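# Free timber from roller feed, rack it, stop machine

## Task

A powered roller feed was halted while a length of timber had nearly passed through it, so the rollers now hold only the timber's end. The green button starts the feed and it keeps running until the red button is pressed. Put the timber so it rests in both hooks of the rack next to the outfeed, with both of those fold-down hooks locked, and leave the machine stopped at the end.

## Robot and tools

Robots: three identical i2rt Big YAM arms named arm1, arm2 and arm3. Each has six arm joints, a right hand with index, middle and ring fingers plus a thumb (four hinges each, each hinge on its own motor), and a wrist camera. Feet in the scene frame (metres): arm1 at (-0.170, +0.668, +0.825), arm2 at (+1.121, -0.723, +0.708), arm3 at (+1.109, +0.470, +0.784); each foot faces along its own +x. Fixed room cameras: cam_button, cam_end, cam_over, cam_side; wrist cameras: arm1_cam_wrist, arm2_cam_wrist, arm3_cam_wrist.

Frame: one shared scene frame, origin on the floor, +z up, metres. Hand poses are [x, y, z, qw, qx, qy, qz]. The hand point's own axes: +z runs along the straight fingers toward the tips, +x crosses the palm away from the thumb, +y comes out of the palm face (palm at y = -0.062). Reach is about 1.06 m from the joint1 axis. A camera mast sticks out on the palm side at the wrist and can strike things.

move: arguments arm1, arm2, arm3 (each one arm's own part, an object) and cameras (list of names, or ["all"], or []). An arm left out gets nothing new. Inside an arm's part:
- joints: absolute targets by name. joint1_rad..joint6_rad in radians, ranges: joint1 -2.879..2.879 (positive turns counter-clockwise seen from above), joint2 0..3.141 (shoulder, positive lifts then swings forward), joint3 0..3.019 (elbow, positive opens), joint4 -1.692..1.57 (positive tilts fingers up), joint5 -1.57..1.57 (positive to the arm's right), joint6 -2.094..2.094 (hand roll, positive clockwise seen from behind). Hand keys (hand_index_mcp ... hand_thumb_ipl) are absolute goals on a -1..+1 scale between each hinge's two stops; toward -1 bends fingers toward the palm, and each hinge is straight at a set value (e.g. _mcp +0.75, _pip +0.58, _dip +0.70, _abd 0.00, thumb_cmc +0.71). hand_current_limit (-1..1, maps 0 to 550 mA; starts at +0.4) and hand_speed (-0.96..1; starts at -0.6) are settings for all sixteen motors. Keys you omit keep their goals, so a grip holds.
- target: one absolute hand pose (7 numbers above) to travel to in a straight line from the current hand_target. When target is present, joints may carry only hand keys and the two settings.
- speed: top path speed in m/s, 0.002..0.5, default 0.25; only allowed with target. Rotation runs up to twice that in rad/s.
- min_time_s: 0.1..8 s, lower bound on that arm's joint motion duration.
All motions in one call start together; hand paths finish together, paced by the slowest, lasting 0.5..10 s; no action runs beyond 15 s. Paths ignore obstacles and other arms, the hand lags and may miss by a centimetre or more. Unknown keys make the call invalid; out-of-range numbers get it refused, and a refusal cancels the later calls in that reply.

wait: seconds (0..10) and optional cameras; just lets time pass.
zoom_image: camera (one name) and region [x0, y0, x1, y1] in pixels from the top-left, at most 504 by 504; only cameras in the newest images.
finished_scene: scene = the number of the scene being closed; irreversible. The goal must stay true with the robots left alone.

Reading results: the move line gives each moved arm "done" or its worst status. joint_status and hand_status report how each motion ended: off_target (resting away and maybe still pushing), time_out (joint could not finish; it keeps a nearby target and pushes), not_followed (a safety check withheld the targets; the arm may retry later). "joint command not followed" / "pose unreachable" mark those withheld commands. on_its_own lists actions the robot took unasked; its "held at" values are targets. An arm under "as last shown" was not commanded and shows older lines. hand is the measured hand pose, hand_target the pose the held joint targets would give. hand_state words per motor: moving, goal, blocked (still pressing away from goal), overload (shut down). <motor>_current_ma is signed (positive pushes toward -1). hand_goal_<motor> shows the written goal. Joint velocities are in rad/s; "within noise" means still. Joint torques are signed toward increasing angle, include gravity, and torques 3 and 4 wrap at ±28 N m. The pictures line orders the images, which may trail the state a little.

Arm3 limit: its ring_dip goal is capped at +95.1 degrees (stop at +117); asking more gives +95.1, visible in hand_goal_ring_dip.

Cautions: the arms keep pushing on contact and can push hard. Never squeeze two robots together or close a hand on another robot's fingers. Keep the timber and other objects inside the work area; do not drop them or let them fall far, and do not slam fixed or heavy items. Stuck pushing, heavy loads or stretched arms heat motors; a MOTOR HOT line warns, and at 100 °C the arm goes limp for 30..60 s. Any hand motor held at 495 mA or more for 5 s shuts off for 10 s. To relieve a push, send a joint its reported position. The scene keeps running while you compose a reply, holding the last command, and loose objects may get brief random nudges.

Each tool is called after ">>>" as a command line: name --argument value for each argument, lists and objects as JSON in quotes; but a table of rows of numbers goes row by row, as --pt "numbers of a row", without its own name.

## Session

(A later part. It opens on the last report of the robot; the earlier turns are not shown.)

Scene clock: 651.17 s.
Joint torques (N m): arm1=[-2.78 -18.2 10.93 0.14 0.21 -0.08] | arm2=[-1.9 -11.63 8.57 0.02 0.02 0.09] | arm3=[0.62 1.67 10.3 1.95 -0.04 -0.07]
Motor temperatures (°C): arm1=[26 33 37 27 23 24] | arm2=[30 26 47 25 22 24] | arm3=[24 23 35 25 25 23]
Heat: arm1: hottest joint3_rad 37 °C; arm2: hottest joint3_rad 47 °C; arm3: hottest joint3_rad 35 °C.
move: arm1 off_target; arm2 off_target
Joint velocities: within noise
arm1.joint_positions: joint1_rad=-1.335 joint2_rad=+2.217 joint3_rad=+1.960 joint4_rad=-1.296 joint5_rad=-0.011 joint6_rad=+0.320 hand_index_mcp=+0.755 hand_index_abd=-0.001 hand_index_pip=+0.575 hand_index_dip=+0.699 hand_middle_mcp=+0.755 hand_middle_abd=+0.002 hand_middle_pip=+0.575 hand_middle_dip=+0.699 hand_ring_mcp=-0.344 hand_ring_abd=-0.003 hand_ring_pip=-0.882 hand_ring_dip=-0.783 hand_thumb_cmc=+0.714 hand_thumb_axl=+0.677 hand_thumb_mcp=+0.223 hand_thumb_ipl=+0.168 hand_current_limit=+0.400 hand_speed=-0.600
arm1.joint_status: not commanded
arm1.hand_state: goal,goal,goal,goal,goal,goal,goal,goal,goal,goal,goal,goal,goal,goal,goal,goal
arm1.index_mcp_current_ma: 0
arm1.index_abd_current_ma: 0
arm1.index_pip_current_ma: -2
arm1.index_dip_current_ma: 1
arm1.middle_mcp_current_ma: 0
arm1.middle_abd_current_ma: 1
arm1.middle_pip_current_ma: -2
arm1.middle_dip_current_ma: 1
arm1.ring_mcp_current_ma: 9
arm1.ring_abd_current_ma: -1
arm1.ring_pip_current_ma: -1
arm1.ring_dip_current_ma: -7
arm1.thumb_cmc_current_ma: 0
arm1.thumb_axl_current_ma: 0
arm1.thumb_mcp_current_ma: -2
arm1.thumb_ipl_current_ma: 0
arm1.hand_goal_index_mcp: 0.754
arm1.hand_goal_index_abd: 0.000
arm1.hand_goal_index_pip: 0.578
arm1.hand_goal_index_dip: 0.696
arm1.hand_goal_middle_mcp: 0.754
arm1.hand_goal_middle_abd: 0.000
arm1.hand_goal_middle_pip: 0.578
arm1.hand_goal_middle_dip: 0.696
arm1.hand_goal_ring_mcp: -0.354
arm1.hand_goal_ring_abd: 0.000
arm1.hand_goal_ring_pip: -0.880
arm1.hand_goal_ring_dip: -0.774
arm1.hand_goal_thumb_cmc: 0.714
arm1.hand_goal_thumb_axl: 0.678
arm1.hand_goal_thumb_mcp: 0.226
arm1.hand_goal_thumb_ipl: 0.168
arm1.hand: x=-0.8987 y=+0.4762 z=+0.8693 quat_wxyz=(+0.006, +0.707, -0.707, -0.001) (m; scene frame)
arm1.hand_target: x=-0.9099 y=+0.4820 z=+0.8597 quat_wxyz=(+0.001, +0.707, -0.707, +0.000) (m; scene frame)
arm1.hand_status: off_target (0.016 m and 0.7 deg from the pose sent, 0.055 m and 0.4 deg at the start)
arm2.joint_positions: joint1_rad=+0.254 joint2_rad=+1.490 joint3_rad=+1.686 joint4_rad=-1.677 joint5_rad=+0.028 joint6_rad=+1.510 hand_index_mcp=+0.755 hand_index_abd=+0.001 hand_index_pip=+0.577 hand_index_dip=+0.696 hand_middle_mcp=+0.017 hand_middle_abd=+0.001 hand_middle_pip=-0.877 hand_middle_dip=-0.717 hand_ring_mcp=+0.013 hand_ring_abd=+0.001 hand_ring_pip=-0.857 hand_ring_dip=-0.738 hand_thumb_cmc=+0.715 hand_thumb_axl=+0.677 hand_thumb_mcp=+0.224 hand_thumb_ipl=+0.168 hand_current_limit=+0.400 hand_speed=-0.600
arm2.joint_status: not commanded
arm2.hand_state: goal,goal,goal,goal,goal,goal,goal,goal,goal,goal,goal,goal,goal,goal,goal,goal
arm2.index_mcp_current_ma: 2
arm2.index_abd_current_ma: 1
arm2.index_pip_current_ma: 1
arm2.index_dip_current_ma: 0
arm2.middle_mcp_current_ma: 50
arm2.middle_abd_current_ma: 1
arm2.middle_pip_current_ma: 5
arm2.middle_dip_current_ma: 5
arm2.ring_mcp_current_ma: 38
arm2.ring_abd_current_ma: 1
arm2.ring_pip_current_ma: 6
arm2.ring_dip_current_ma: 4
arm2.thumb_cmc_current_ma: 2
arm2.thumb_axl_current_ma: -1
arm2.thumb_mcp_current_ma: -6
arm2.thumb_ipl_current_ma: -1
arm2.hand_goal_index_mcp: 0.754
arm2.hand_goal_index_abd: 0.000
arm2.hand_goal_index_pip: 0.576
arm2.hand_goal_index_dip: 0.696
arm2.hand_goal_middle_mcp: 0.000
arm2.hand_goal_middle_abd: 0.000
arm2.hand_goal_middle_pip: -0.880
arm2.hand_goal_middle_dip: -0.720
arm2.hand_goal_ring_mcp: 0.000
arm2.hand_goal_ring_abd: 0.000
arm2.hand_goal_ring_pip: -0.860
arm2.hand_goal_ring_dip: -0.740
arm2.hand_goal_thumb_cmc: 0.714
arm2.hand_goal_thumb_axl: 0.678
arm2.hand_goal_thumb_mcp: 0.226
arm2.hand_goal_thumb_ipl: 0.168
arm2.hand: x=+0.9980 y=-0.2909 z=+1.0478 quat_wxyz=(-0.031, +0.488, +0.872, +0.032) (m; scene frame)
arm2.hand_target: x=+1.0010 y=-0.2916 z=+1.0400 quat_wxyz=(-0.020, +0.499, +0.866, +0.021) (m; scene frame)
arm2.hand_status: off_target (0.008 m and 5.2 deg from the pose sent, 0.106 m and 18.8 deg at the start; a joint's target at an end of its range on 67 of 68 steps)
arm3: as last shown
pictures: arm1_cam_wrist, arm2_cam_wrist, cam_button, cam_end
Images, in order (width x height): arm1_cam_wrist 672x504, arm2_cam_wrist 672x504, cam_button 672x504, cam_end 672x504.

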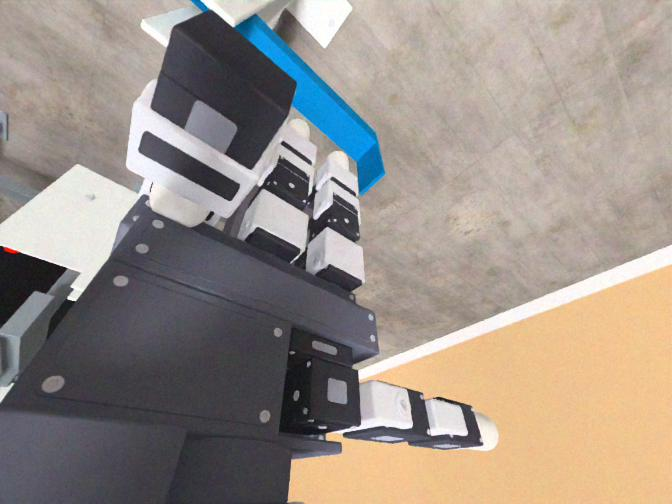

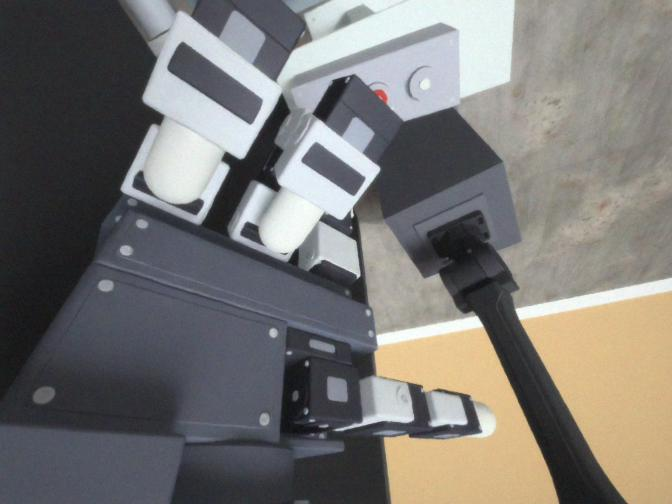

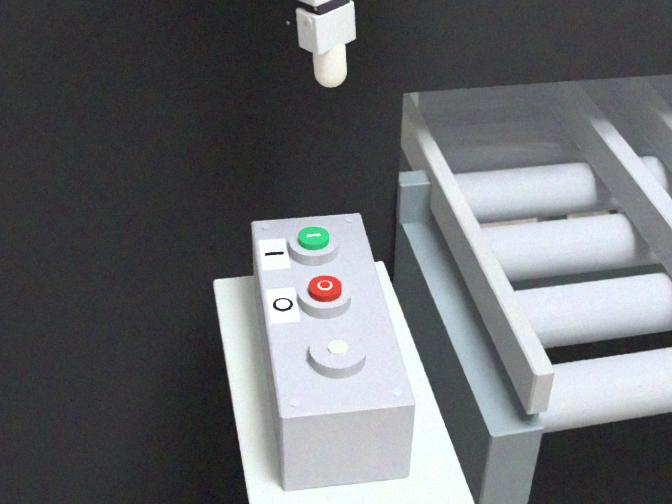

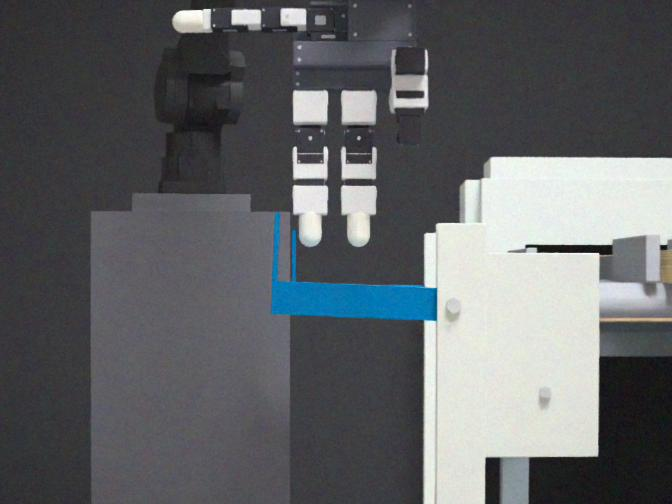

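>>> move --arm1 '{"target": [-0.928, 0.476, 0.85, 0.0, 0.7071, -0.7071, 0.0], "speed": 0.1}' --arm2 '{"target": [1.012, -0.268, 1.005, 0.0, 0.5, 0.866, 0.0], "speed": 0.05}' --cameras '["arm2_cam_wrist", "cam_button"]'

>>> move --arm1 '{"target": [-0.928, 0.476, 0.815, 0.0, 0.7071, -0.7071, 0.0], "speed": 0.05}' --cameras '["arm1_cam_wrist", "cam_end"]'

Scene clock: 675.73 s.
Joint torques (N m): arm1=[-2.49 -19.55 10.95 0.05 0.22 -0.07] | arm2=[-1.49 -11.75 8.53 0.81 0.04 -0.18] | arm3=[0.97 2.02 10.29 1.85 -0.06 -0.07]
Motor temperatures (°C): arm1=[26 32 37 27 23 24] | arm2=[30 26 47 25 22 24] | arm3=[24 23 35 25 25 23]
Heat: arm1: hottest joint3_rad 37 °C; arm2: hottest joint3_rad 47 °C; arm3: hottest joint3_rad 35 °C.
move: arm1 off_target; arm2 off_target
Joint velocities: within noise
arm1.joint_positions: joint1_rad=-1.335 joint2_rad=+2.283 joint3_rad=+2.053 joint4_rad=-1.325 joint5_rad=-0.011 joint6_rad=+0.320 hand_index_mcp=+0.755 hand_index_abd=-0.001 hand_index_pip=+0.575 hand_index_dip=+0.699 hand_middle_mcp=+0.755 hand_middle_abd=+0.002 hand_middle_pip=+0.575 hand_middle_dip=+0.699 hand_ring_mcp=-0.344 hand_ring_abd=-0.003 hand_ring_pip=-0.882 hand_ring_dip=-0.783 hand_thumb_cmc=+0.714 hand_thumb_axl=+0.677 hand_thumb_mcp=+0.223 hand_thumb_ipl=+0.168 hand_current_limit=+0.400 hand_speed=-0.600
arm1.joint_status: not commanded
arm1.hand_state: goal,goal,goal,goal,goal,goal,goal,goal,goal,goal,goal,goal,goal,goal,goal,goal
arm1.index_mcp_current_ma: 0
arm1.index_abd_current_ma: 0
arm1.index_pip_current_ma: -2
arm1.index_dip_current_ma: 1
arm1.middle_mcp_current_ma: 0
arm1.middle_abd_current_ma: 1
arm1.middle_pip_current_ma: -2
arm1.middle_dip_current_ma: 1
arm1.ring_mcp_current_ma: 9
arm1.ring_abd_current_ma: -1
arm1.ring_pip_current_ma: -1
arm1.ring_dip_current_ma: -7
arm1.thumb_cmc_current_ma: 0
arm1.thumb_axl_current_ma: 0
arm1.thumb_mcp_current_ma: -2
arm1.thumb_ipl_current_ma: 0
arm1.hand_goal_index_mcp: 0.754
arm1.hand_goal_index_abd: 0.000
arm1.hand_goal_index_pip: 0.578
arm1.hand_goal_index_dip: 0.696
arm1.hand_goal_middle_mcp: 0.754
arm1.hand_goal_middle_abd: 0.000
arm1.hand_goal_middle_pip: 0.578
arm1.hand_goal_middle_dip: 0.696
arm1.hand_goal_ring_mcp: -0.354
arm1.hand_goal_ring_abd: 0.000
arm1.hand_goal_ring_pip: -0.880
arm1.hand_goal_ring_dip: -0.774
arm1.hand_goal_thumb_cmc: 0.714
arm1.hand_goal_thumb_axl: 0.678
arm1.hand_goal_thumb_mcp: 0.226
arm1.hand_goal_thumb_ipl: 0.168
arm1.hand: x=-0.9165 y=+0.4704 z=+0.8601 quat_wxyz=(+0.005, +0.707, -0.707, -0.001) (m; scene frame)
arm1.hand_target: x=-0.9268 y=+0.4762 z=+0.8496 quat_wxyz=(+0.000, +0.707, -0.707, +0.000) (m; scene frame)
arm1.hand_status: off_target (0.016 m and 0.6 deg from the pose sent, 0.035 m and 0.7 deg at the start)
arm2.joint_positions: joint1_rad=+0.201 joint2_rad=+1.553 joint3_rad=+1.673 joint4_rad=-1.677 joint5_rad=+0.013 joint6_rad=+1.496 hand_index_mcp=+0.755 hand_index_abd=+0.001 hand_index_pip=+0.577 hand_index_dip=+0.696 hand_middle_mcp=+0.017 hand_middle_abd=+0.001 hand_middle_pip=-0.877 hand_middle_dip=-0.717 hand_ring_mcp=+0.013 hand_ring_abd=+0.001 hand_ring_pip=-0.857 hand_ring_dip=-0.738 hand_thumb_cmc=+0.715 hand_thumb_axl=+0.677 hand_thumb_mcp=+0.224 hand_thumb_ipl=+0.168 hand_current_limit=+0.400 hand_speed=-0.600
arm2.joint_status: not commanded
arm2.hand_state: goal,goal,goal,goal,goal,goal,goal,goal,goal,goal,goal,goal,goal,goal,goal,goal
arm2.index_mcp_current_ma: 2
arm2.index_abd_current_ma: 1
arm2.index_pip_current_ma: 1
arm2.index_dip_current_ma: 0
arm2.middle_mcp_current_ma: 50
arm2.middle_abd_current_ma: 1
arm2.middle_pip_current_ma: 5
arm2.middle_dip_current_ma: 5
arm2.ring_mcp_current_ma: 38
arm2.ring_abd_current_ma: 1
arm2.ring_pip_current_ma: 6
arm2.ring_dip_current_ma: 4
arm2.thumb_cmc_current_ma: 2
arm2.thumb_axl_current_ma: -1
arm2.thumb_mcp_current_ma: -6
arm2.thumb_ipl_current_ma: -1
arm2.hand_goal_index_mcp: 0.754
arm2.hand_goal_index_abd: 0.000
arm2.hand_goal_index_pip: 0.576
arm2.hand_goal_index_dip: 0.696
arm2.hand_goal_middle_mcp: 0.000
arm2.hand_goal_middle_abd: 0.000
arm2.hand_goal_middle_pip: -0.880
arm2.hand_goal_middle_dip: -0.720
arm2.hand_goal_ring_mcp: 0.000
arm2.hand_goal_ring_abd: 0.000
arm2.hand_goal_ring_pip: -0.860
arm2.hand_goal_ring_dip: -0.740
arm2.hand_goal_thumb_cmc: 0.714
arm2.hand_goal_thumb_axl: 0.678
arm2.hand_goal_thumb_mcp: 0.226
arm2.hand_goal_thumb_ipl: 0.168
arm2.hand: x=+1.0135 y=-0.2760 z=+1.0152 quat_wxyz=(-0.003, +0.505, +0.863, +0.005) (m; scene frame)
arm2.hand_target: x=+1.0127 y=-0.2686 z=+1.0055 quat_wxyz=(-0.001, +0.501, +0.866, +0.000) (m; scene frame)
arm2.hand_status: off_target (0.013 m and 0.9 deg from the pose sent, 0.051 m and 5.2 deg at the start)
arm3: as last shown
pictures: arm2_cam_wrist, cam_button
Images, in order (width x height): arm2_cam_wrist 672x504, cam_button 672x504.

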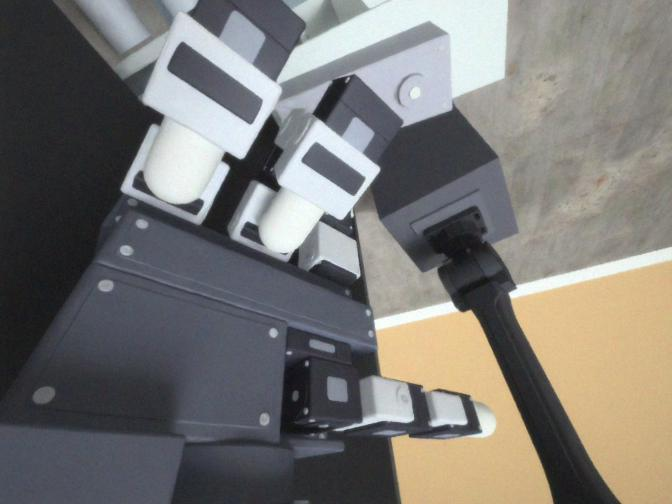

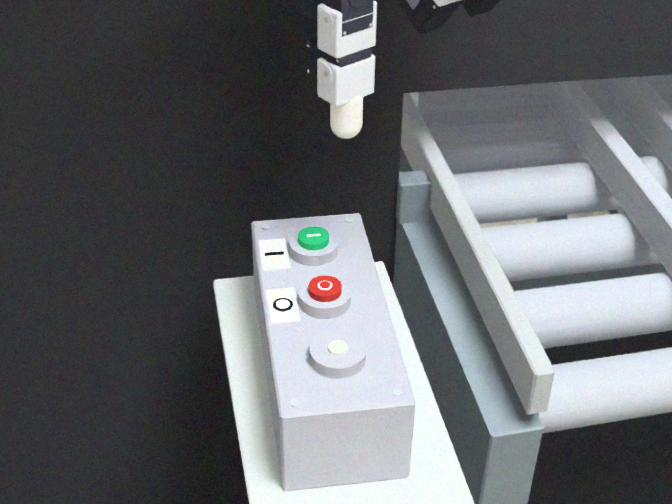

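Scene clock: 677.00 s.
Joint torques (N m): arm1=[-2.26 -19.31 8.16 1.16 0.24 -0.07] | arm2=[-0.38 -12.22 8.59 0.87 0.05 -0.23] | arm3=[1.2 2.02 10.3 1.83 -0.04 -0.06]
Motor temperatures (°C): arm1=[26 32 37 27 23 24] | arm2=[30 26 46 25 22 24] | arm3=[24 23 35 25 25 23]
Heat: arm1: hottest joint3_rad 37 °C; arm2: hottest joint3_rad 46 °C; arm3: hottest joint3_rad 35 °C.
move: arm1 off_target
Joint velocities: within noise
arm1.joint_positions: joint1_rad=-1.335 joint2_rad=+2.312 joint3_rad=+2.053 joint4_rad=-1.291 joint5_rad=-0.011 joint6_rad=+0.320 hand_index_mcp=+0.755 hand_index_abd=-0.001 hand_index_pip=+0.575 hand_index_dip=+0.699 hand_middle_mcp=+0.755 hand_middle_abd=+0.002 hand_middle_pip=+0.575 hand_middle_dip=+0.699 hand_ring_mcp=-0.344 hand_ring_abd=-0.003 hand_ring_pip=-0.882 hand_ring_dip=-0.783 hand_thumb_cmc=+0.714 hand_thumb_axl=+0.677 hand_thumb_mcp=+0.223 hand_thumb_ipl=+0.168 hand_current_limit=+0.400 hand_speed=-0.600
arm1.joint_status: not commanded
arm1.hand_state: goal,goal,goal,goal,goal,goal,goal,goal,goal,goal,goal,goal,goal,goal,goal,goal
arm1.index_mcp_current_ma: 0
arm1.index_abd_current_ma: 0
arm1.index_pip_current_ma: -2
arm1.index_dip_current_ma: 1
arm1.middle_mcp_current_ma: 0
arm1.middle_abd_current_ma: 1
arm1.middle_pip_current_ma: -1
arm1.middle_dip_current_ma: 1
arm1.ring_mcp_current_ma: 9
arm1.ring_abd_current_ma: -1
arm1.ring_pip_current_ma: -1
arm1.ring_dip_current_ma: -7
arm1.thumb_cmc_current_ma: 0
arm1.thumb_axl_current_ma: 0
arm1.thumb_mcp_current_ma: -2
arm1.thumb_ipl_current_ma: 0
arm1.hand_goal_index_mcp: 0.754
arm1.hand_goal_index_abd: 0.000
arm1.hand_goal_index_pip: 0.578
arm1.hand_goal_index_dip: 0.696
arm1.hand_goal_middle_mcp: 0.754
arm1.hand_goal_middle_abd: 0.000
arm1.hand_goal_middle_pip: 0.578
arm1.hand_goal_middle_dip: 0.696
arm1.hand_goal_ring_mcp: -0.354
arm1.hand_goal_ring_abd: 0.000
arm1.hand_goal_ring_pip: -0.880
arm1.hand_goal_ring_dip: -0.774
arm1.hand_goal_thumb_cmc: 0.714
arm1.hand_goal_thumb_axl: 0.678
arm1.hand_goal_thumb_mcp: 0.226
arm1.hand_goal_thumb_ipl: 0.168
arm1.hand: x=-0.9216 y=+0.4688 z=+0.8408 quat_wxyz=(+0.008, +0.707, -0.707, -0.002) (m; scene frame)
arm1.hand_target: x=-0.9263 y=+0.4763 z=+0.8155 quat_wxyz=(+0.000, +0.707, -0.707, +0.000) (m; scene frame)
arm1.hand_status: off_target (0.028 m and 0.9 deg from the pose sent, 0.047 m and 0.6 deg at the start)
arm2: as last shown
arm2.hand_target: x=+1.0127 y=-0.2687 z=+1.0055 quat_wxyz=(-0.001, +0.501, +0.866, +0.000) (m; scene frame)
arm3.joint_positions: joint1_rad=-0.134 joint2_rad=+0.629 joint3_rad=+1.370 joint4_rad=-1.370 joint5_rad=-0.062 joint6_rad=+1.107 hand_index_mcp=+0.754 hand_index_abd=+0.000 hand_index_pip=+0.577 hand_index_dip=+0.696 hand_middle_mcp=+0.754 hand_middle_abd=+0.000 hand_middle_pip=+0.577 hand_middle_dip=+0.696 hand_ring_mcp=+0.754 hand_ring_abd=+0.000 hand_ring_pip=+0.577 hand_ring_dip=+0.696 hand_thumb_cmc=+0.714 hand_thumb_axl=+0.677 hand_thumb_mcp=+0.226 hand_thumb_ipl=+0.168 hand_current_limit=+0.400 hand_speed=-0.600
arm3.joint_status: not commanded
arm3.hand_state: goal,goal,goal,goal,goal,goal,goal,goal,goal,goal,goal,goal,goal,goal,goal,goal
arm3.index_mcp_current_ma: 0
arm3.index_abd_current_ma: 0
arm3.index_pip_current_ma: 0
arm3.index_dip_current_ma: 0
arm3.middle_mcp_current_ma: 0
arm3.middle_abd_current_ma: 0
arm3.middle_pip_current_ma: 0
arm3.middle_dip_current_ma: 0
arm3.ring_mcp_current_ma: 0
arm3.ring_abd_current_ma: 0
arm3.ring_pip_current_ma: 0
arm3.ring_dip_current_ma: 0
arm3.thumb_cmc_current_ma: 0
arm3.thumb_axl_current_ma: 0
arm3.thumb_mcp_current_ma: 0
arm3.thumb_ipl_current_ma: 0
arm3.hand_goal_index_mcp: 0.754
arm3.hand_goal_index_abd: 0.000
arm3.hand_goal_index_pip: 0.576
arm3.hand_goal_index_dip: 0.696
arm3.hand_goal_middle_mcp: 0.754
arm3.hand_goal_middle_abd: 0.000
arm3.hand_goal_middle_pip: 0.576
arm3.hand_goal_middle_dip: 0.696
arm3.hand_goal_ring_mcp: 0.754
arm3.hand_goal_ring_abd: 0.000
arm3.hand_goal_ring_pip: 0.576
arm3.hand_goal_ring_dip: 0.696
arm3.hand_goal_thumb_cmc: 0.714
arm3.hand_goal_thumb_axl: 0.678
arm3.hand_goal_thumb_mcp: 0.226
arm3.hand_goal_thumb_ipl: 0.168
arm3.hand: x=+0.9699 y=+0.2382 z=+1.3123 quat_wxyz=(+0.395, +0.705, -0.549, +0.214) (m; scene frame)
arm3.hand_target: x=+0.9704 y=+0.2405 z=+1.3241 quat_wxyz=(+0.406, +0.700, -0.545, +0.218) (m; scene frame)
arm3.hand_status: not commanded
pictures: arm1_cam_wrist, cam_end
Images, in order (width x height): arm1_cam_wrist 672x504, cam_end 672x504.

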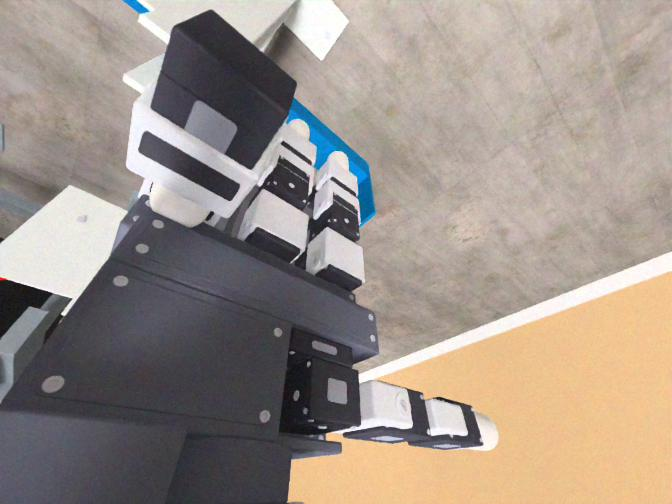

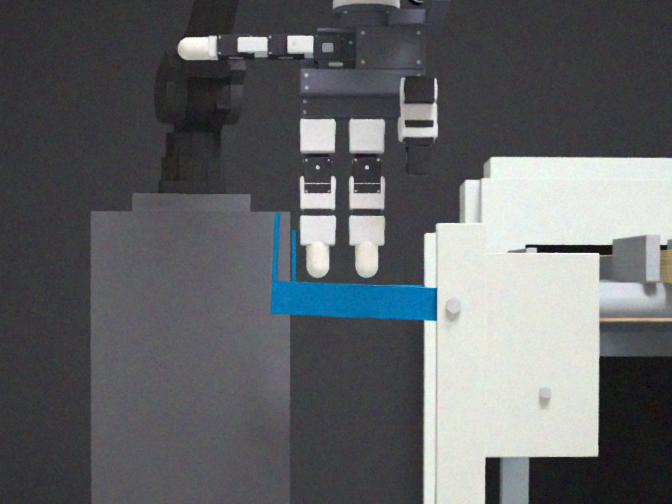

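>>> move --arm1 '{"target": [-0.928, 0.476, 0.785, 0.0, 0.7071, -0.7071, 0.0], "speed": 0.05}' --arm2 '{"target": [1.012, -0.30, 1.005, 0.0, 0.5, 0.866, 0.0], "speed": 0.05}' --cameras '["arm2_cam_wrist", "cam_button", "cam_end"]'

Scene clock: 689.40 s.
Joint torques (N m): arm1=[-2.43 -18.9 6.91 0.9 0.22 -0.08] | arm2=[-0.26 -14.74 8.17 0.94 0.09 0.08] | arm3=[1.03 2.02 10.35 1.88 -0.06 -0.07]
Motor temperatures (°C): arm1=[26 32 37 27 23 24] | arm2=[30 26 45 25 22 24] | arm3=[24 23 35 25 25 23]
Heat: arm1: hottest joint3_rad 37 °C; arm2: hottest joint3_rad 45 °C; arm3: hottest joint3_rad 35 °C.
move: arm1 off_target; arm2 done
Joint velocities: within noise
arm1.joint_positions: joint1_rad=-1.335 joint2_rad=+2.332 joint3_rad=+2.046 joint4_rad=-1.230 joint5_rad=-0.011 joint6_rad=+0.320 hand_index_mcp=+0.752 hand_index_abd=-0.001 hand_index_pip=+0.575 hand_index_dip=+0.698 hand_middle_mcp=+0.747 hand_middle_abd=+0.002 hand_middle_pip=+0.574 hand_middle_dip=+0.696 hand_ring_mcp=-0.344 hand_ring_abd=-0.003 hand_ring_pip=-0.882 hand_ring_dip=-0.783 hand_thumb_cmc=+0.714 hand_thumb_axl=+0.677 hand_thumb_mcp=+0.223 hand_thumb_ipl=+0.168 hand_current_limit=+0.400 hand_speed=-0.600
arm1.joint_status: not commanded
arm1.hand_state: goal,goal,goal,goal,goal,goal,goal,goal,goal,goal,goal,goal,goal,goal,goal,goal
arm1.index_mcp_current_ma: -1
arm1.index_abd_current_ma: 0
arm1.index_pip_current_ma: -2
arm1.index_dip_current_ma: 1
arm1.middle_mcp_current_ma: -5
arm1.middle_abd_current_ma: 1
arm1.middle_pip_current_ma: -2
arm1.middle_dip_current_ma: 0
arm1.ring_mcp_current_ma: 9
arm1.ring_abd_current_ma: -1
arm1.ring_pip_current_ma: -1
arm1.ring_dip_current_ma: -7
arm1.thumb_cmc_current_ma: 0
arm1.thumb_axl_current_ma: 0
arm1.thumb_mcp_current_ma: -2
arm1.thumb_ipl_current_ma: 0
arm1.hand_goal_index_mcp: 0.754
arm1.hand_goal_index_abd: 0.000
arm1.hand_goal_index_pip: 0.578
arm1.hand_goal_index_dip: 0.696
arm1.hand_goal_middle_mcp: 0.754
arm1.hand_goal_middle_abd: 0.000
arm1.hand_goal_middle_pip: 0.578
arm1.hand_goal_middle_dip: 0.696
arm1.hand_goal_ring_mcp: -0.354
arm1.hand_goal_ring_abd: 0.000
arm1.hand_goal_ring_pip: -0.880
arm1.hand_goal_ring_dip: -0.774
arm1.hand_goal_thumb_cmc: 0.714
arm1.hand_goal_thumb_axl: 0.678
arm1.hand_goal_thumb_mcp: 0.226
arm1.hand_goal_thumb_ipl: 0.168
arm1.hand: x=-0.9311 y=+0.4658 z=+0.8273 quat_wxyz=(+0.023, +0.707, -0.707, -0.009) (m; scene frame)
arm1.hand_target: x=-0.9257 y=+0.4762 z=+0.7866 quat_wxyz=(+0.001, +0.707, -0.707, +0.000) (m; scene frame)
arm1.hand_status: off_target (0.044 m and 2.8 deg from the pose sent, 0.057 m and 0.9 deg at the start)
arm2.joint_positions: joint1_rad=+0.220 joint2_rad=+1.509 joint3_rad=+1.591 joint4_rad=-1.666 joint5_rad=+0.013 joint6_rad=+1.489 hand_index_mcp=+0.755 hand_index_abd=+0.001 hand_index_pip=+0.577 hand_index_dip=+0.696 hand_middle_mcp=+0.017 hand_middle_abd=+0.001 hand_middle_pip=-0.877 hand_middle_dip=-0.717 hand_ring_mcp=+0.013 hand_ring_abd=+0.001 hand_ring_pip=-0.857 hand_ring_dip=-0.738 hand_thumb_cmc=+0.715 hand_thumb_axl=+0.677 hand_thumb_mcp=+0.224 hand_thumb_ipl=+0.168 hand_current_limit=+0.400 hand_speed=-0.600
arm2.joint_status: not commanded
arm2.hand_state: goal,goal,goal,goal,goal,goal,goal,goal,goal,goal,goal,goal,goal,goal,goal,goal
arm2.index_mcp_current_ma: 2
arm2.index_abd_current_ma: 1
arm2.index_pip_current_ma: 1
arm2.index_dip_current_ma: 0
arm2.middle_mcp_current_ma: 50
arm2.middle_abd_current_ma: 1
arm2.middle_pip_current_ma: 5
arm2.middle_dip_current_ma: 5
arm2.ring_mcp_current_ma: 37
arm2.ring_abd_current_ma: 1
arm2.ring_pip_current_ma: 6
arm2.ring_dip_current_ma: 4
arm2.thumb_cmc_current_ma: 2
arm2.thumb_axl_current_ma: -1
arm2.thumb_mcp_current_ma: -6
arm2.thumb_ipl_current_ma: -1
arm2.hand_goal_index_mcp: 0.754
arm2.hand_goal_index_abd: 0.000
arm2.hand_goal_index_pip: 0.576
arm2.hand_goal_index_dip: 0.696
arm2.hand_goal_middle_mcp: 0.000
arm2.hand_goal_middle_abd: 0.000
arm2.hand_goal_middle_pip: -0.880
arm2.hand_goal_middle_dip: -0.720
arm2.hand_goal_ring_mcp: 0.000
arm2.hand_goal_ring_abd: 0.000
arm2.hand_goal_ring_pip: -0.860
arm2.hand_goal_ring_dip: -0.740
arm2.hand_goal_thumb_cmc: 0.714
arm2.hand_goal_thumb_axl: 0.678
arm2.hand_goal_thumb_mcp: 0.226
arm2.hand_goal_thumb_ipl: 0.168
arm2.hand: x=+1.0149 y=-0.2976 z=+1.0036 quat_wxyz=(+0.009, +0.493, +0.870, -0.003) (m; scene frame)
arm2.hand_target: x=+1.0113 y=-0.2994 z=+1.0052 quat_wxyz=(+0.000, +0.496, +0.868, +0.000) (m; scene frame)
arm2.hand_status: done (0.004 m and 1.4 deg from the pose sent, 0.026 m and 0.9 deg at the start)
arm3: as last shown
pictures: arm2_cam_wrist, cam_button, cam_end
Images, in order (width x height): arm2_cam_wrist 672x504, cam_button 672x504, cam_end 672x504.

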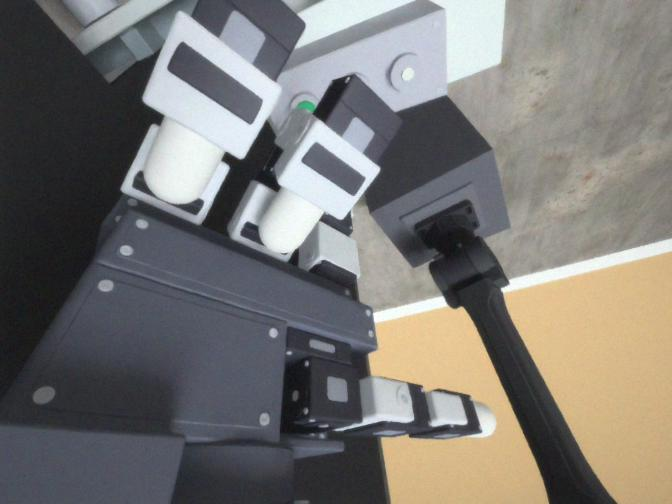

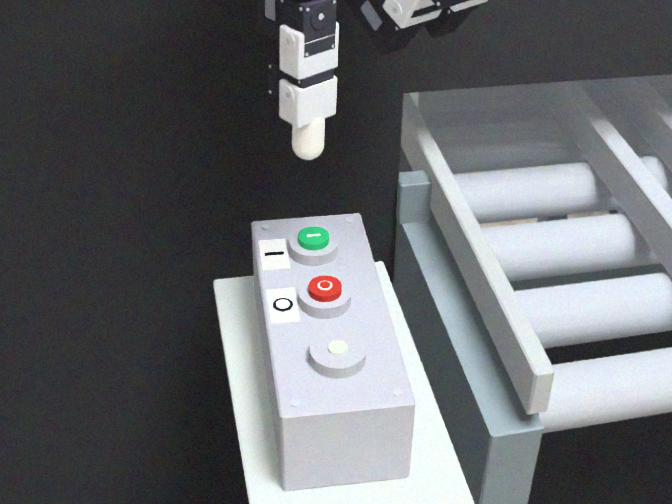

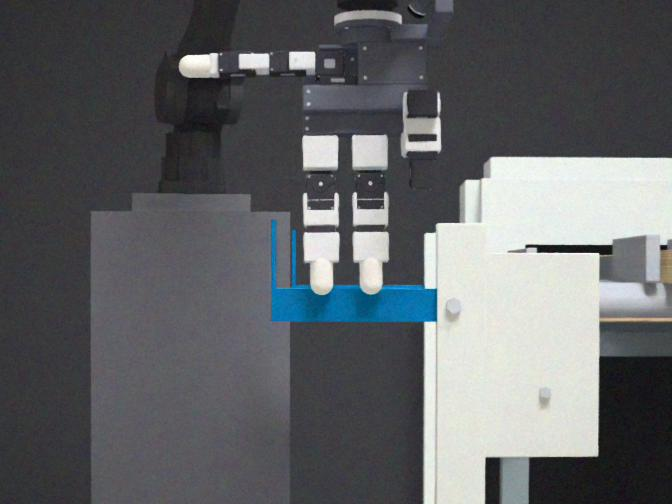

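>>> move --arm1 '{"target": [-0.928, 0.476, 0.90, 0.0, 0.7071, -0.7071, 0.0], "speed": 0.15}' --arm2 '{"target": [0.997, -0.298, 0.965, 0.0, 0.5, 0.866, 0.0], "speed": 0.05}' --cameras '["arm2_cam_wrist", "cam_button"]'

>>> zoom_image --camera "arm2_cam_wrist" --region '[230, 0, 530, 220]'

Scene clock: 726.10 s.
Joint torques (N m): arm1=[-2.37 -23.18 10.99 -0.16 0.19 -0.04] | arm2=[0.67 -13.27 8.57 0.94 0.11 0.13] | arm3=[0.97 1.85 10.32 1.95 -0.04 -0.08]
Motor temperatures (°C): arm1=[26 34 36 27 23 23] | arm2=[30 27 44 25 22 24] | arm3=[24 23 35 25 24 23]
Heat: arm1: hottest joint3_rad 36 °C; arm2: hottest joint3_rad 44 °C; arm3: hottest joint3_rad 35 °C.
move: arm1 off_target; arm2 done
Joint velocities: within noise
arm1.joint_positions: joint1_rad=-1.335 joint2_rad=+2.303 joint3_rad=+2.141 joint4_rad=-1.439 joint5_rad=-0.010 joint6_rad=+0.311 hand_index_mcp=+0.749 hand_index_abd=-0.002 hand_index_pip=+0.575 hand_index_dip=+0.693 hand_middle_mcp=+0.750 hand_middle_abd=-0.003 hand_middle_pip=+0.575 hand_middle_dip=+0.693 hand_ring_mcp=-0.344 hand_ring_abd=-0.003 hand_ring_pip=-0.882 hand_ring_dip=-0.783 hand_thumb_cmc=+0.714 hand_thumb_axl=+0.677 hand_thumb_mcp=+0.223 hand_thumb_ipl=+0.168 hand_current_limit=+0.400 hand_speed=-0.600
arm1.joint_status: not commanded
arm1.hand_state: goal,goal,goal,goal,goal,goal,goal,goal,goal,goal,goal,goal,goal,goal,goal,goal
arm1.index_mcp_current_ma: -3
arm1.index_abd_current_ma: -1
arm1.index_pip_current_ma: -2
arm1.index_dip_current_ma: -1
arm1.middle_mcp_current_ma: -2
arm1.middle_abd_current_ma: -1
arm1.middle_pip_current_ma: -2
arm1.middle_dip_current_ma: -1
arm1.ring_mcp_current_ma: 9
arm1.ring_abd_current_ma: -1
arm1.ring_pip_current_ma: -1
arm1.ring_dip_current_ma: -7
arm1.thumb_cmc_current_ma: 0
arm1.thumb_axl_current_ma: 0
arm1.thumb_mcp_current_ma: -2
arm1.thumb_ipl_current_ma: 0
arm1.hand_goal_index_mcp: 0.754
arm1.hand_goal_index_abd: 0.000
arm1.hand_goal_index_pip: 0.578
arm1.hand_goal_index_dip: 0.696
arm1.hand_goal_middle_mcp: 0.754
arm1.hand_goal_middle_abd: 0.000
arm1.hand_goal_middle_pip: 0.578
arm1.hand_goal_middle_dip: 0.696
arm1.hand_goal_ring_mcp: -0.354
arm1.hand_goal_ring_abd: 0.000
arm1.hand_goal_ring_pip: -0.880
arm1.hand_goal_ring_dip: -0.774
arm1.hand_goal_thumb_cmc: 0.714
arm1.hand_goal_thumb_axl: 0.678
arm1.hand_goal_thumb_mcp: 0.226
arm1.hand_goal_thumb_ipl: 0.168
arm1.hand: x=-0.9153 y=+0.4702 z=+0.8762 quat_wxyz=(-0.015, +0.710, -0.704, +0.009) (m; scene frame)
arm1.hand_target: x=-0.9277 y=+0.4751 z=+0.8993 quat_wxyz=(-0.001, +0.710, -0.705, +0.000) (m; scene frame)
arm1.hand_status: off_target (0.028 m and 2.1 deg from the pose sent, 0.073 m and 2.8 deg at the start)
arm2.joint_positions: joint1_rad=+0.244 joint2_rad=+1.509 joint3_rad=+1.502 joint4_rad=-1.564 joint5_rad=+0.013 joint6_rad=+1.519 hand_index_mcp=+0.755 hand_index_abd=+0.001 hand_index_pip=+0.577 hand_index_dip=+0.696 hand_middle_mcp=+0.017 hand_middle_abd=+0.001 hand_middle_pip=-0.877 hand_middle_dip=-0.717 hand_ring_mcp=+0.013 hand_ring_abd=+0.001 hand_ring_pip=-0.857 hand_ring_dip=-0.738 hand_thumb_cmc=+0.715 hand_thumb_axl=+0.677 hand_thumb_mcp=+0.224 hand_thumb_ipl=+0.168 hand_current_limit=+0.400 hand_speed=-0.600
arm2.joint_status: not commanded
arm2.hand_state: goal,goal,goal,goal,goal,goal,goal,goal,goal,goal,goal,goal,goal,goal,goal,goal
arm2.index_mcp_current_ma: 2
arm2.index_abd_current_ma: 1
arm2.index_pip_current_ma: 1
arm2.index_dip_current_ma: 0
arm2.middle_mcp_current_ma: 50
arm2.middle_abd_current_ma: 1
arm2.middle_pip_current_ma: 5
arm2.middle_dip_current_ma: 5
arm2.ring_mcp_current_ma: 37
arm2.ring_abd_current_ma: 1
arm2.ring_pip_current_ma: 6
arm2.ring_dip_current_ma: 4
arm2.thumb_cmc_current_ma: 2
arm2.thumb_axl_current_ma: -1
arm2.thumb_mcp_current_ma: -6
arm2.thumb_ipl_current_ma: -1
arm2.hand_goal_index_mcp: 0.754
arm2.hand_goal_index_abd: 0.000
arm2.hand_goal_index_pip: 0.576
arm2.hand_goal_index_dip: 0.696
arm2.hand_goal_middle_mcp: 0.000
arm2.hand_goal_middle_abd: 0.000
arm2.hand_goal_middle_pip: -0.880
arm2.hand_goal_middle_dip: -0.720
arm2.hand_goal_ring_mcp: 0.000
arm2.hand_goal_ring_abd: 0.000
arm2.hand_goal_ring_pip: -0.860
arm2.hand_goal_ring_dip: -0.740
arm2.hand_goal_thumb_cmc: 0.714
arm2.hand_goal_thumb_axl: 0.678
arm2.hand_goal_thumb_mcp: 0.226
arm2.hand_goal_thumb_ipl: 0.168
arm2.hand: x=+1.0029 y=-0.2990 z=+0.9694 quat_wxyz=(+0.003, +0.496, +0.868, +0.001) (m; scene frame)
arm2.hand_target: x=+0.9977 y=-0.2987 z=+0.9646 quat_wxyz=(+0.001, +0.500, +0.866, +0.000) (m; scene frame)
arm2.hand_status: done (0.007 m and 0.6 deg from the pose sent, 0.043 m and 1.4 deg at the start)
arm3: as last shown
pictures: arm2_cam_wrist, cam_button
Images, in order (width x height): arm2_cam_wrist 672x504, cam_button 672x504.

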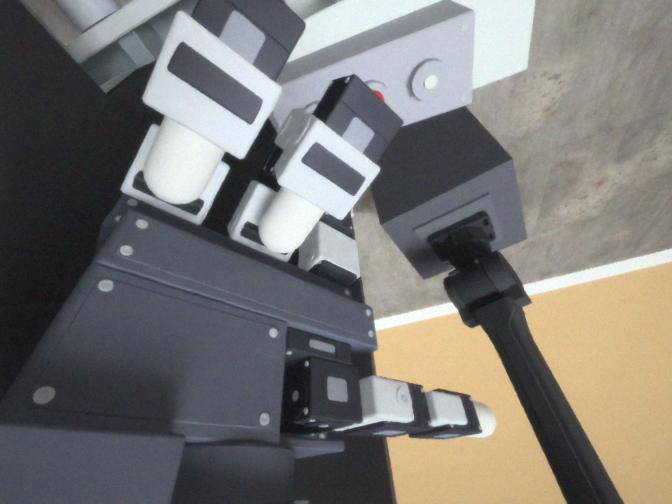

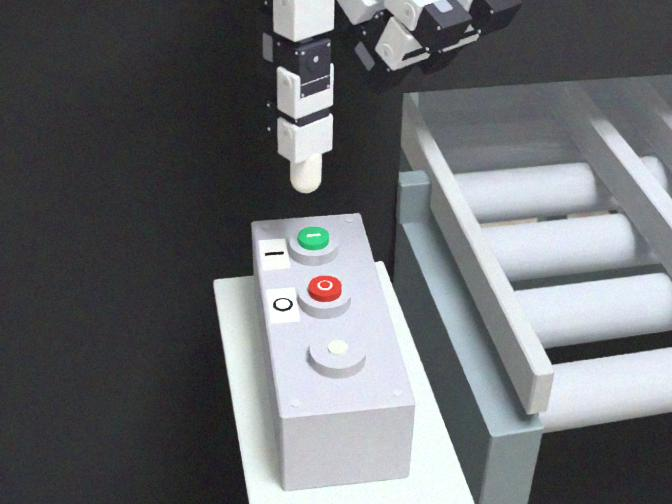

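Scaled by 1.680 from the camera's 672x504 image, which has a finer 960x720 frame.

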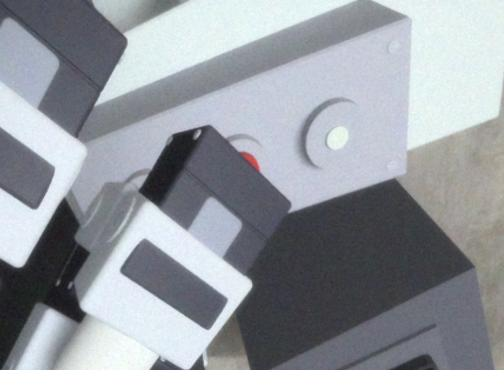

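>>> move --arm2 '{"target": [0.995, -0.296, 0.937, 0.0, 0.5, 0.866, 0.0], "speed": 0.05}' --cameras '["arm2_cam_wrist", "cam_button"]'

>>> zoom_image --camera "cam_button" --region '[220, 120, 440, 320]'

Scene clock: 737.50 s.
Joint torques (N m): arm1=[-2.37 -23 10.8 -0.05 0.16 -0.02] | arm2=[-0.09 -11.75 8.59 0.85 0.11 0.07] | arm3=[0.85 1.79 10.33 1.83 -0.04 -0.08]
Motor temperatures (°C): arm1=[26 33 37 27 22 23] | arm2=[30 27 44 25 22 24] | arm3=[24 23 35 25 24 23]
Heat: arm1: hottest joint3_rad 37 °C; arm2: hottest joint3_rad 44 °C; arm3: hottest joint3_rad 35 °C.
move: arm2 off_target
Joint velocities: within noise
arm1, arm3: as last shown
arm1.hand_target: x=-0.9277 y=+0.4751 z=+0.8993 quat_wxyz=(+0.000, +0.710, -0.705, +0.000) (m; scene frame)
arm2.joint_positions: joint1_rad=+0.246 joint2_rad=+1.509 joint3_rad=+1.442 joint4_rad=-1.492 joint5_rad=+0.013 joint6_rad=+1.521 hand_index_mcp=+0.755 hand_index_abd=+0.001 hand_index_pip=+0.577 hand_index_dip=+0.696 hand_middle_mcp=+0.017 hand_middle_abd=+0.001 hand_middle_pip=-0.877 hand_middle_dip=-0.717 hand_ring_mcp=+0.013 hand_ring_abd=+0.001 hand_ring_pip=-0.857 hand_ring_dip=-0.738 hand_thumb_cmc=+0.715 hand_thumb_axl=+0.677 hand_thumb_mcp=+0.224 hand_thumb_ipl=+0.168 hand_current_limit=+0.400 hand_speed=-0.600
arm2.joint_status: not commanded
arm2.hand_state: goal,goal,goal,goal,goal,goal,goal,goal,goal,goal,goal,goal,goal,goal,goal,goal
arm2.index_mcp_current_ma: 2
arm2.index_abd_current_ma: 1
arm2.index_pip_current_ma: 1
arm2.index_dip_current_ma: 0
arm2.middle_mcp_current_ma: 50
arm2.middle_abd_current_ma: 1
arm2.middle_pip_current_ma: 5
arm2.middle_dip_current_ma: 5
arm2.ring_mcp_current_ma: 37
arm2.ring_abd_current_ma: 1
arm2.ring_pip_current_ma: 6
arm2.ring_dip_current_ma: 4
arm2.thumb_cmc_current_ma: 2
arm2.thumb_axl_current_ma: -1
arm2.thumb_mcp_current_ma: -6
arm2.thumb_ipl_current_ma: -1
arm2.hand_goal_index_mcp: 0.754
arm2.hand_goal_index_abd: 0.000
arm2.hand_goal_index_pip: 0.576
arm2.hand_goal_index_dip: 0.696
arm2.hand_goal_middle_mcp: 0.000
arm2.hand_goal_middle_abd: 0.000
arm2.hand_goal_middle_pip: -0.880
arm2.hand_goal_middle_dip: -0.720
arm2.hand_goal_ring_mcp: 0.000
arm2.hand_goal_ring_abd: 0.000
arm2.hand_goal_ring_pip: -0.860
arm2.hand_goal_ring_dip: -0.740
arm2.hand_goal_thumb_cmc: 0.714
arm2.hand_goal_thumb_axl: 0.678
arm2.hand_goal_thumb_mcp: 0.226
arm2.hand_goal_thumb_ipl: 0.168
arm2.hand: x=+1.0012 y=-0.2976 z=+0.9464 quat_wxyz=(-0.002, +0.496, +0.868, +0.004) (m; scene frame)
arm2.hand_target: x=+0.9951 y=-0.2965 z=+0.9371 quat_wxyz=(+0.000, +0.500, +0.866, +0.000) (m; scene frame)
arm2.hand_status: off_target (0.011 m and 0.8 deg from the pose sent, 0.034 m and 0.6 deg at the start)
pictures: arm2_cam_wrist, cam_button
Images, in order (width x height): arm2_cam_wrist 672x504, cam_button 672x504.

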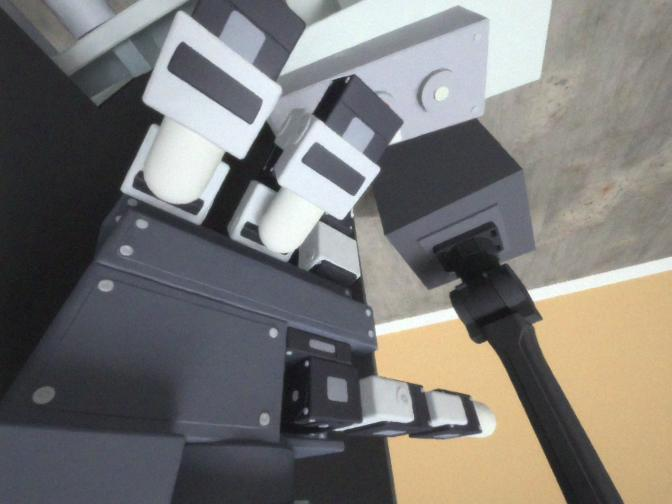

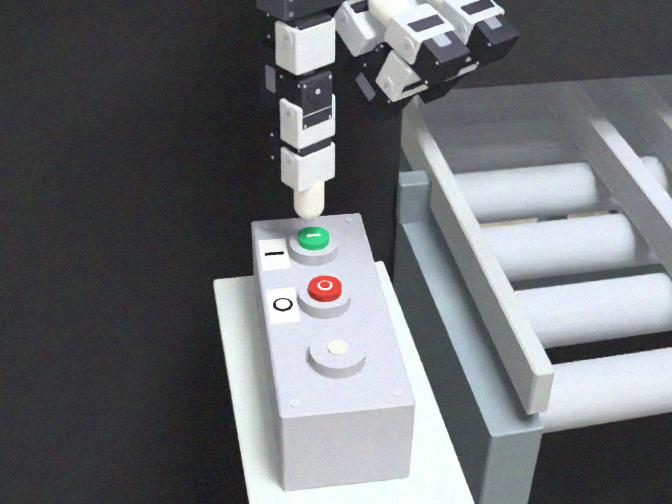

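Scaled by 2.291 from the camera's 672x504 image, which has a finer 960x720 frame.

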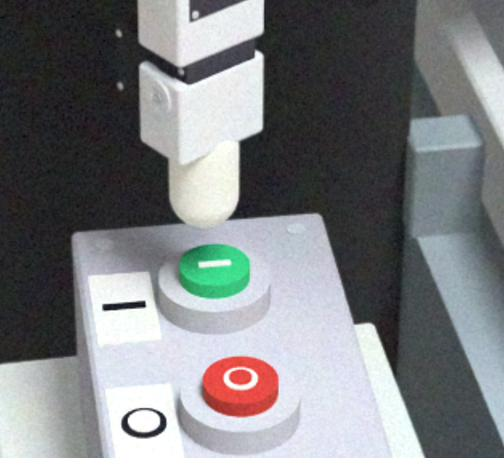

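>>> move --arm2 '{"target": [1.003, -0.293, 0.929, 0.0, 0.5, 0.866, 0.0], "speed": 0.04}' --cameras '["arm2_cam_wrist", "cam_button"]'

>>> zoom_image --camera "cam_button" --region '[220, 120, 440, 320]'

Scene clock: 748.97 s.
Joint torques (N m): arm1=[-2.43 -23.12 11 -0.16 0.18 -0.06] | arm2=[-1.26 -11.99 8.36 0.76 0.04 -0.1] | arm3=[1.26 1.9 10.32 1.92 -0.05 -0.07]
Motor temperatures (°C): arm1=[26 32 38 27 22 23] | arm2=[30 26 43 25 22 24] | arm3=[24 23 35 25 24 23]
Heat: arm1: hottest joint3_rad 38 °C; arm2: hottest joint3_rad 43 °C; arm3: hottest joint3_rad 35 °C.
move: arm2 off_target
Joint velocities: within noise
arm1, arm3: as last shown
arm2.joint_positions: joint1_rad=+0.243 joint2_rad=+1.509 joint3_rad=+1.422 joint4_rad=-1.472 joint5_rad=+0.013 joint6_rad=+1.521 hand_index_mcp=+0.755 hand_index_abd=+0.001 hand_index_pip=+0.577 hand_index_dip=+0.696 hand_middle_mcp=+0.017 hand_middle_abd=+0.001 hand_middle_pip=-0.877 hand_middle_dip=-0.717 hand_ring_mcp=+0.013 hand_ring_abd=+0.001 hand_ring_pip=-0.857 hand_ring_dip=-0.738 hand_thumb_cmc=+0.715 hand_thumb_axl=+0.677 hand_thumb_mcp=+0.224 hand_thumb_ipl=+0.168 hand_current_limit=+0.400 hand_speed=-0.600
arm2.joint_status: not commanded
arm2.hand_state: goal,goal,goal,goal,goal,goal,goal,goal,goal,goal,goal,goal,goal,goal,goal,goal
arm2.index_mcp_current_ma: 2
arm2.index_abd_current_ma: 1
arm2.index_pip_current_ma: 1
arm2.index_dip_current_ma: 0
arm2.middle_mcp_current_ma: 50
arm2.middle_abd_current_ma: 1
arm2.middle_pip_current_ma: 5
arm2.middle_dip_current_ma: 5
arm2.ring_mcp_current_ma: 37
arm2.ring_abd_current_ma: 1
arm2.ring_pip_current_ma: 6
arm2.ring_dip_current_ma: 4
arm2.thumb_cmc_current_ma: 2
arm2.thumb_axl_current_ma: -1
arm2.thumb_mcp_current_ma: -6
arm2.thumb_ipl_current_ma: -1
arm2.hand_goal_index_mcp: 0.754
arm2.hand_goal_index_abd: 0.000
arm2.hand_goal_index_pip: 0.576
arm2.hand_goal_index_dip: 0.696
arm2.hand_goal_middle_mcp: 0.000
arm2.hand_goal_middle_abd: 0.000
arm2.hand_goal_middle_pip: -0.880
arm2.hand_goal_middle_dip: -0.720
arm2.hand_goal_ring_mcp: 0.000
arm2.hand_goal_ring_abd: 0.000
arm2.hand_goal_ring_pip: -0.860
arm2.hand_goal_ring_dip: -0.740
arm2.hand_goal_thumb_cmc: 0.714
arm2.hand_goal_thumb_axl: 0.678
arm2.hand_goal_thumb_mcp: 0.226
arm2.hand_goal_thumb_ipl: 0.168
arm2.hand: x=+1.0027 y=-0.2978 z=+0.9388 quat_wxyz=(-0.002, +0.498, +0.867, +0.004) (m; scene frame)
arm2.hand_target: x=+1.0034 y=-0.2933 z=+0.9294 quat_wxyz=(+0.000, +0.500, +0.866, +0.000) (m; scene frame)
arm2.hand_status: off_target (0.011 m and 0.7 deg from the pose sent, 0.018 m and 0.8 deg at the start)
pictures: arm2_cam_wrist, cam_button
Images, in order (width x height): arm2_cam_wrist 672x504, cam_button 672x504.

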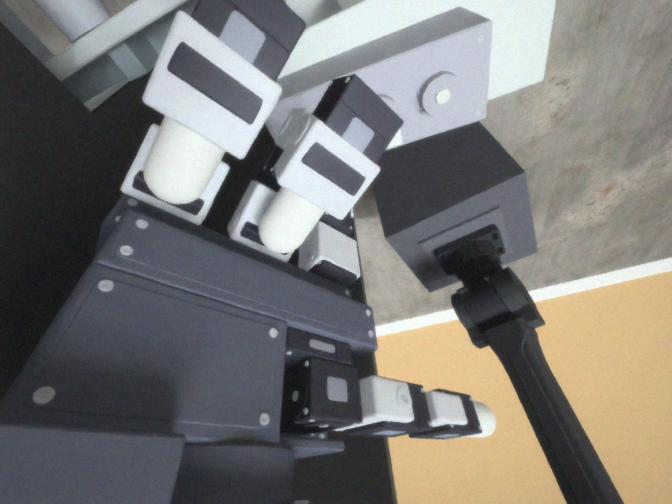

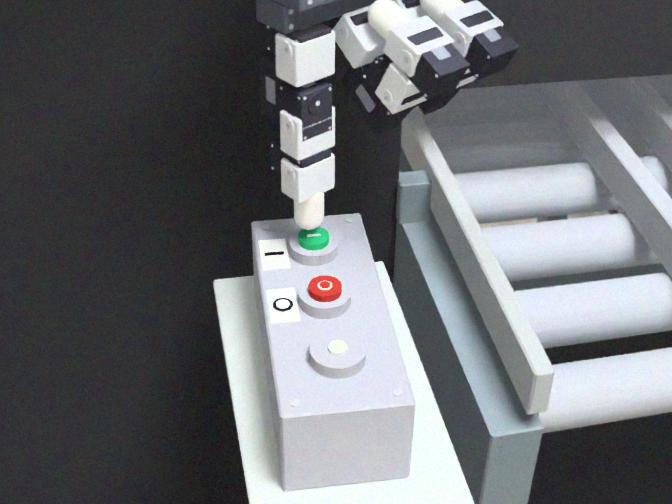

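Scaled by 2.291 from the camera's 672x504 image, which has a finer 960x720 frame.

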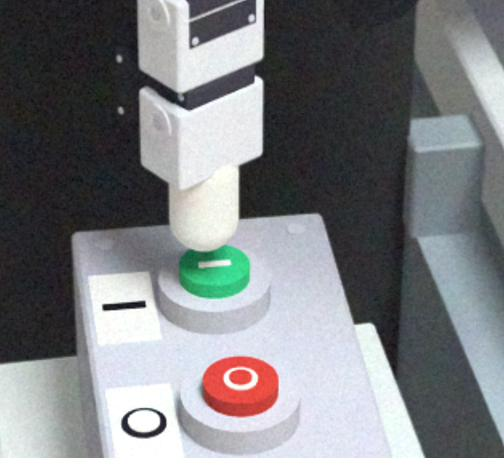

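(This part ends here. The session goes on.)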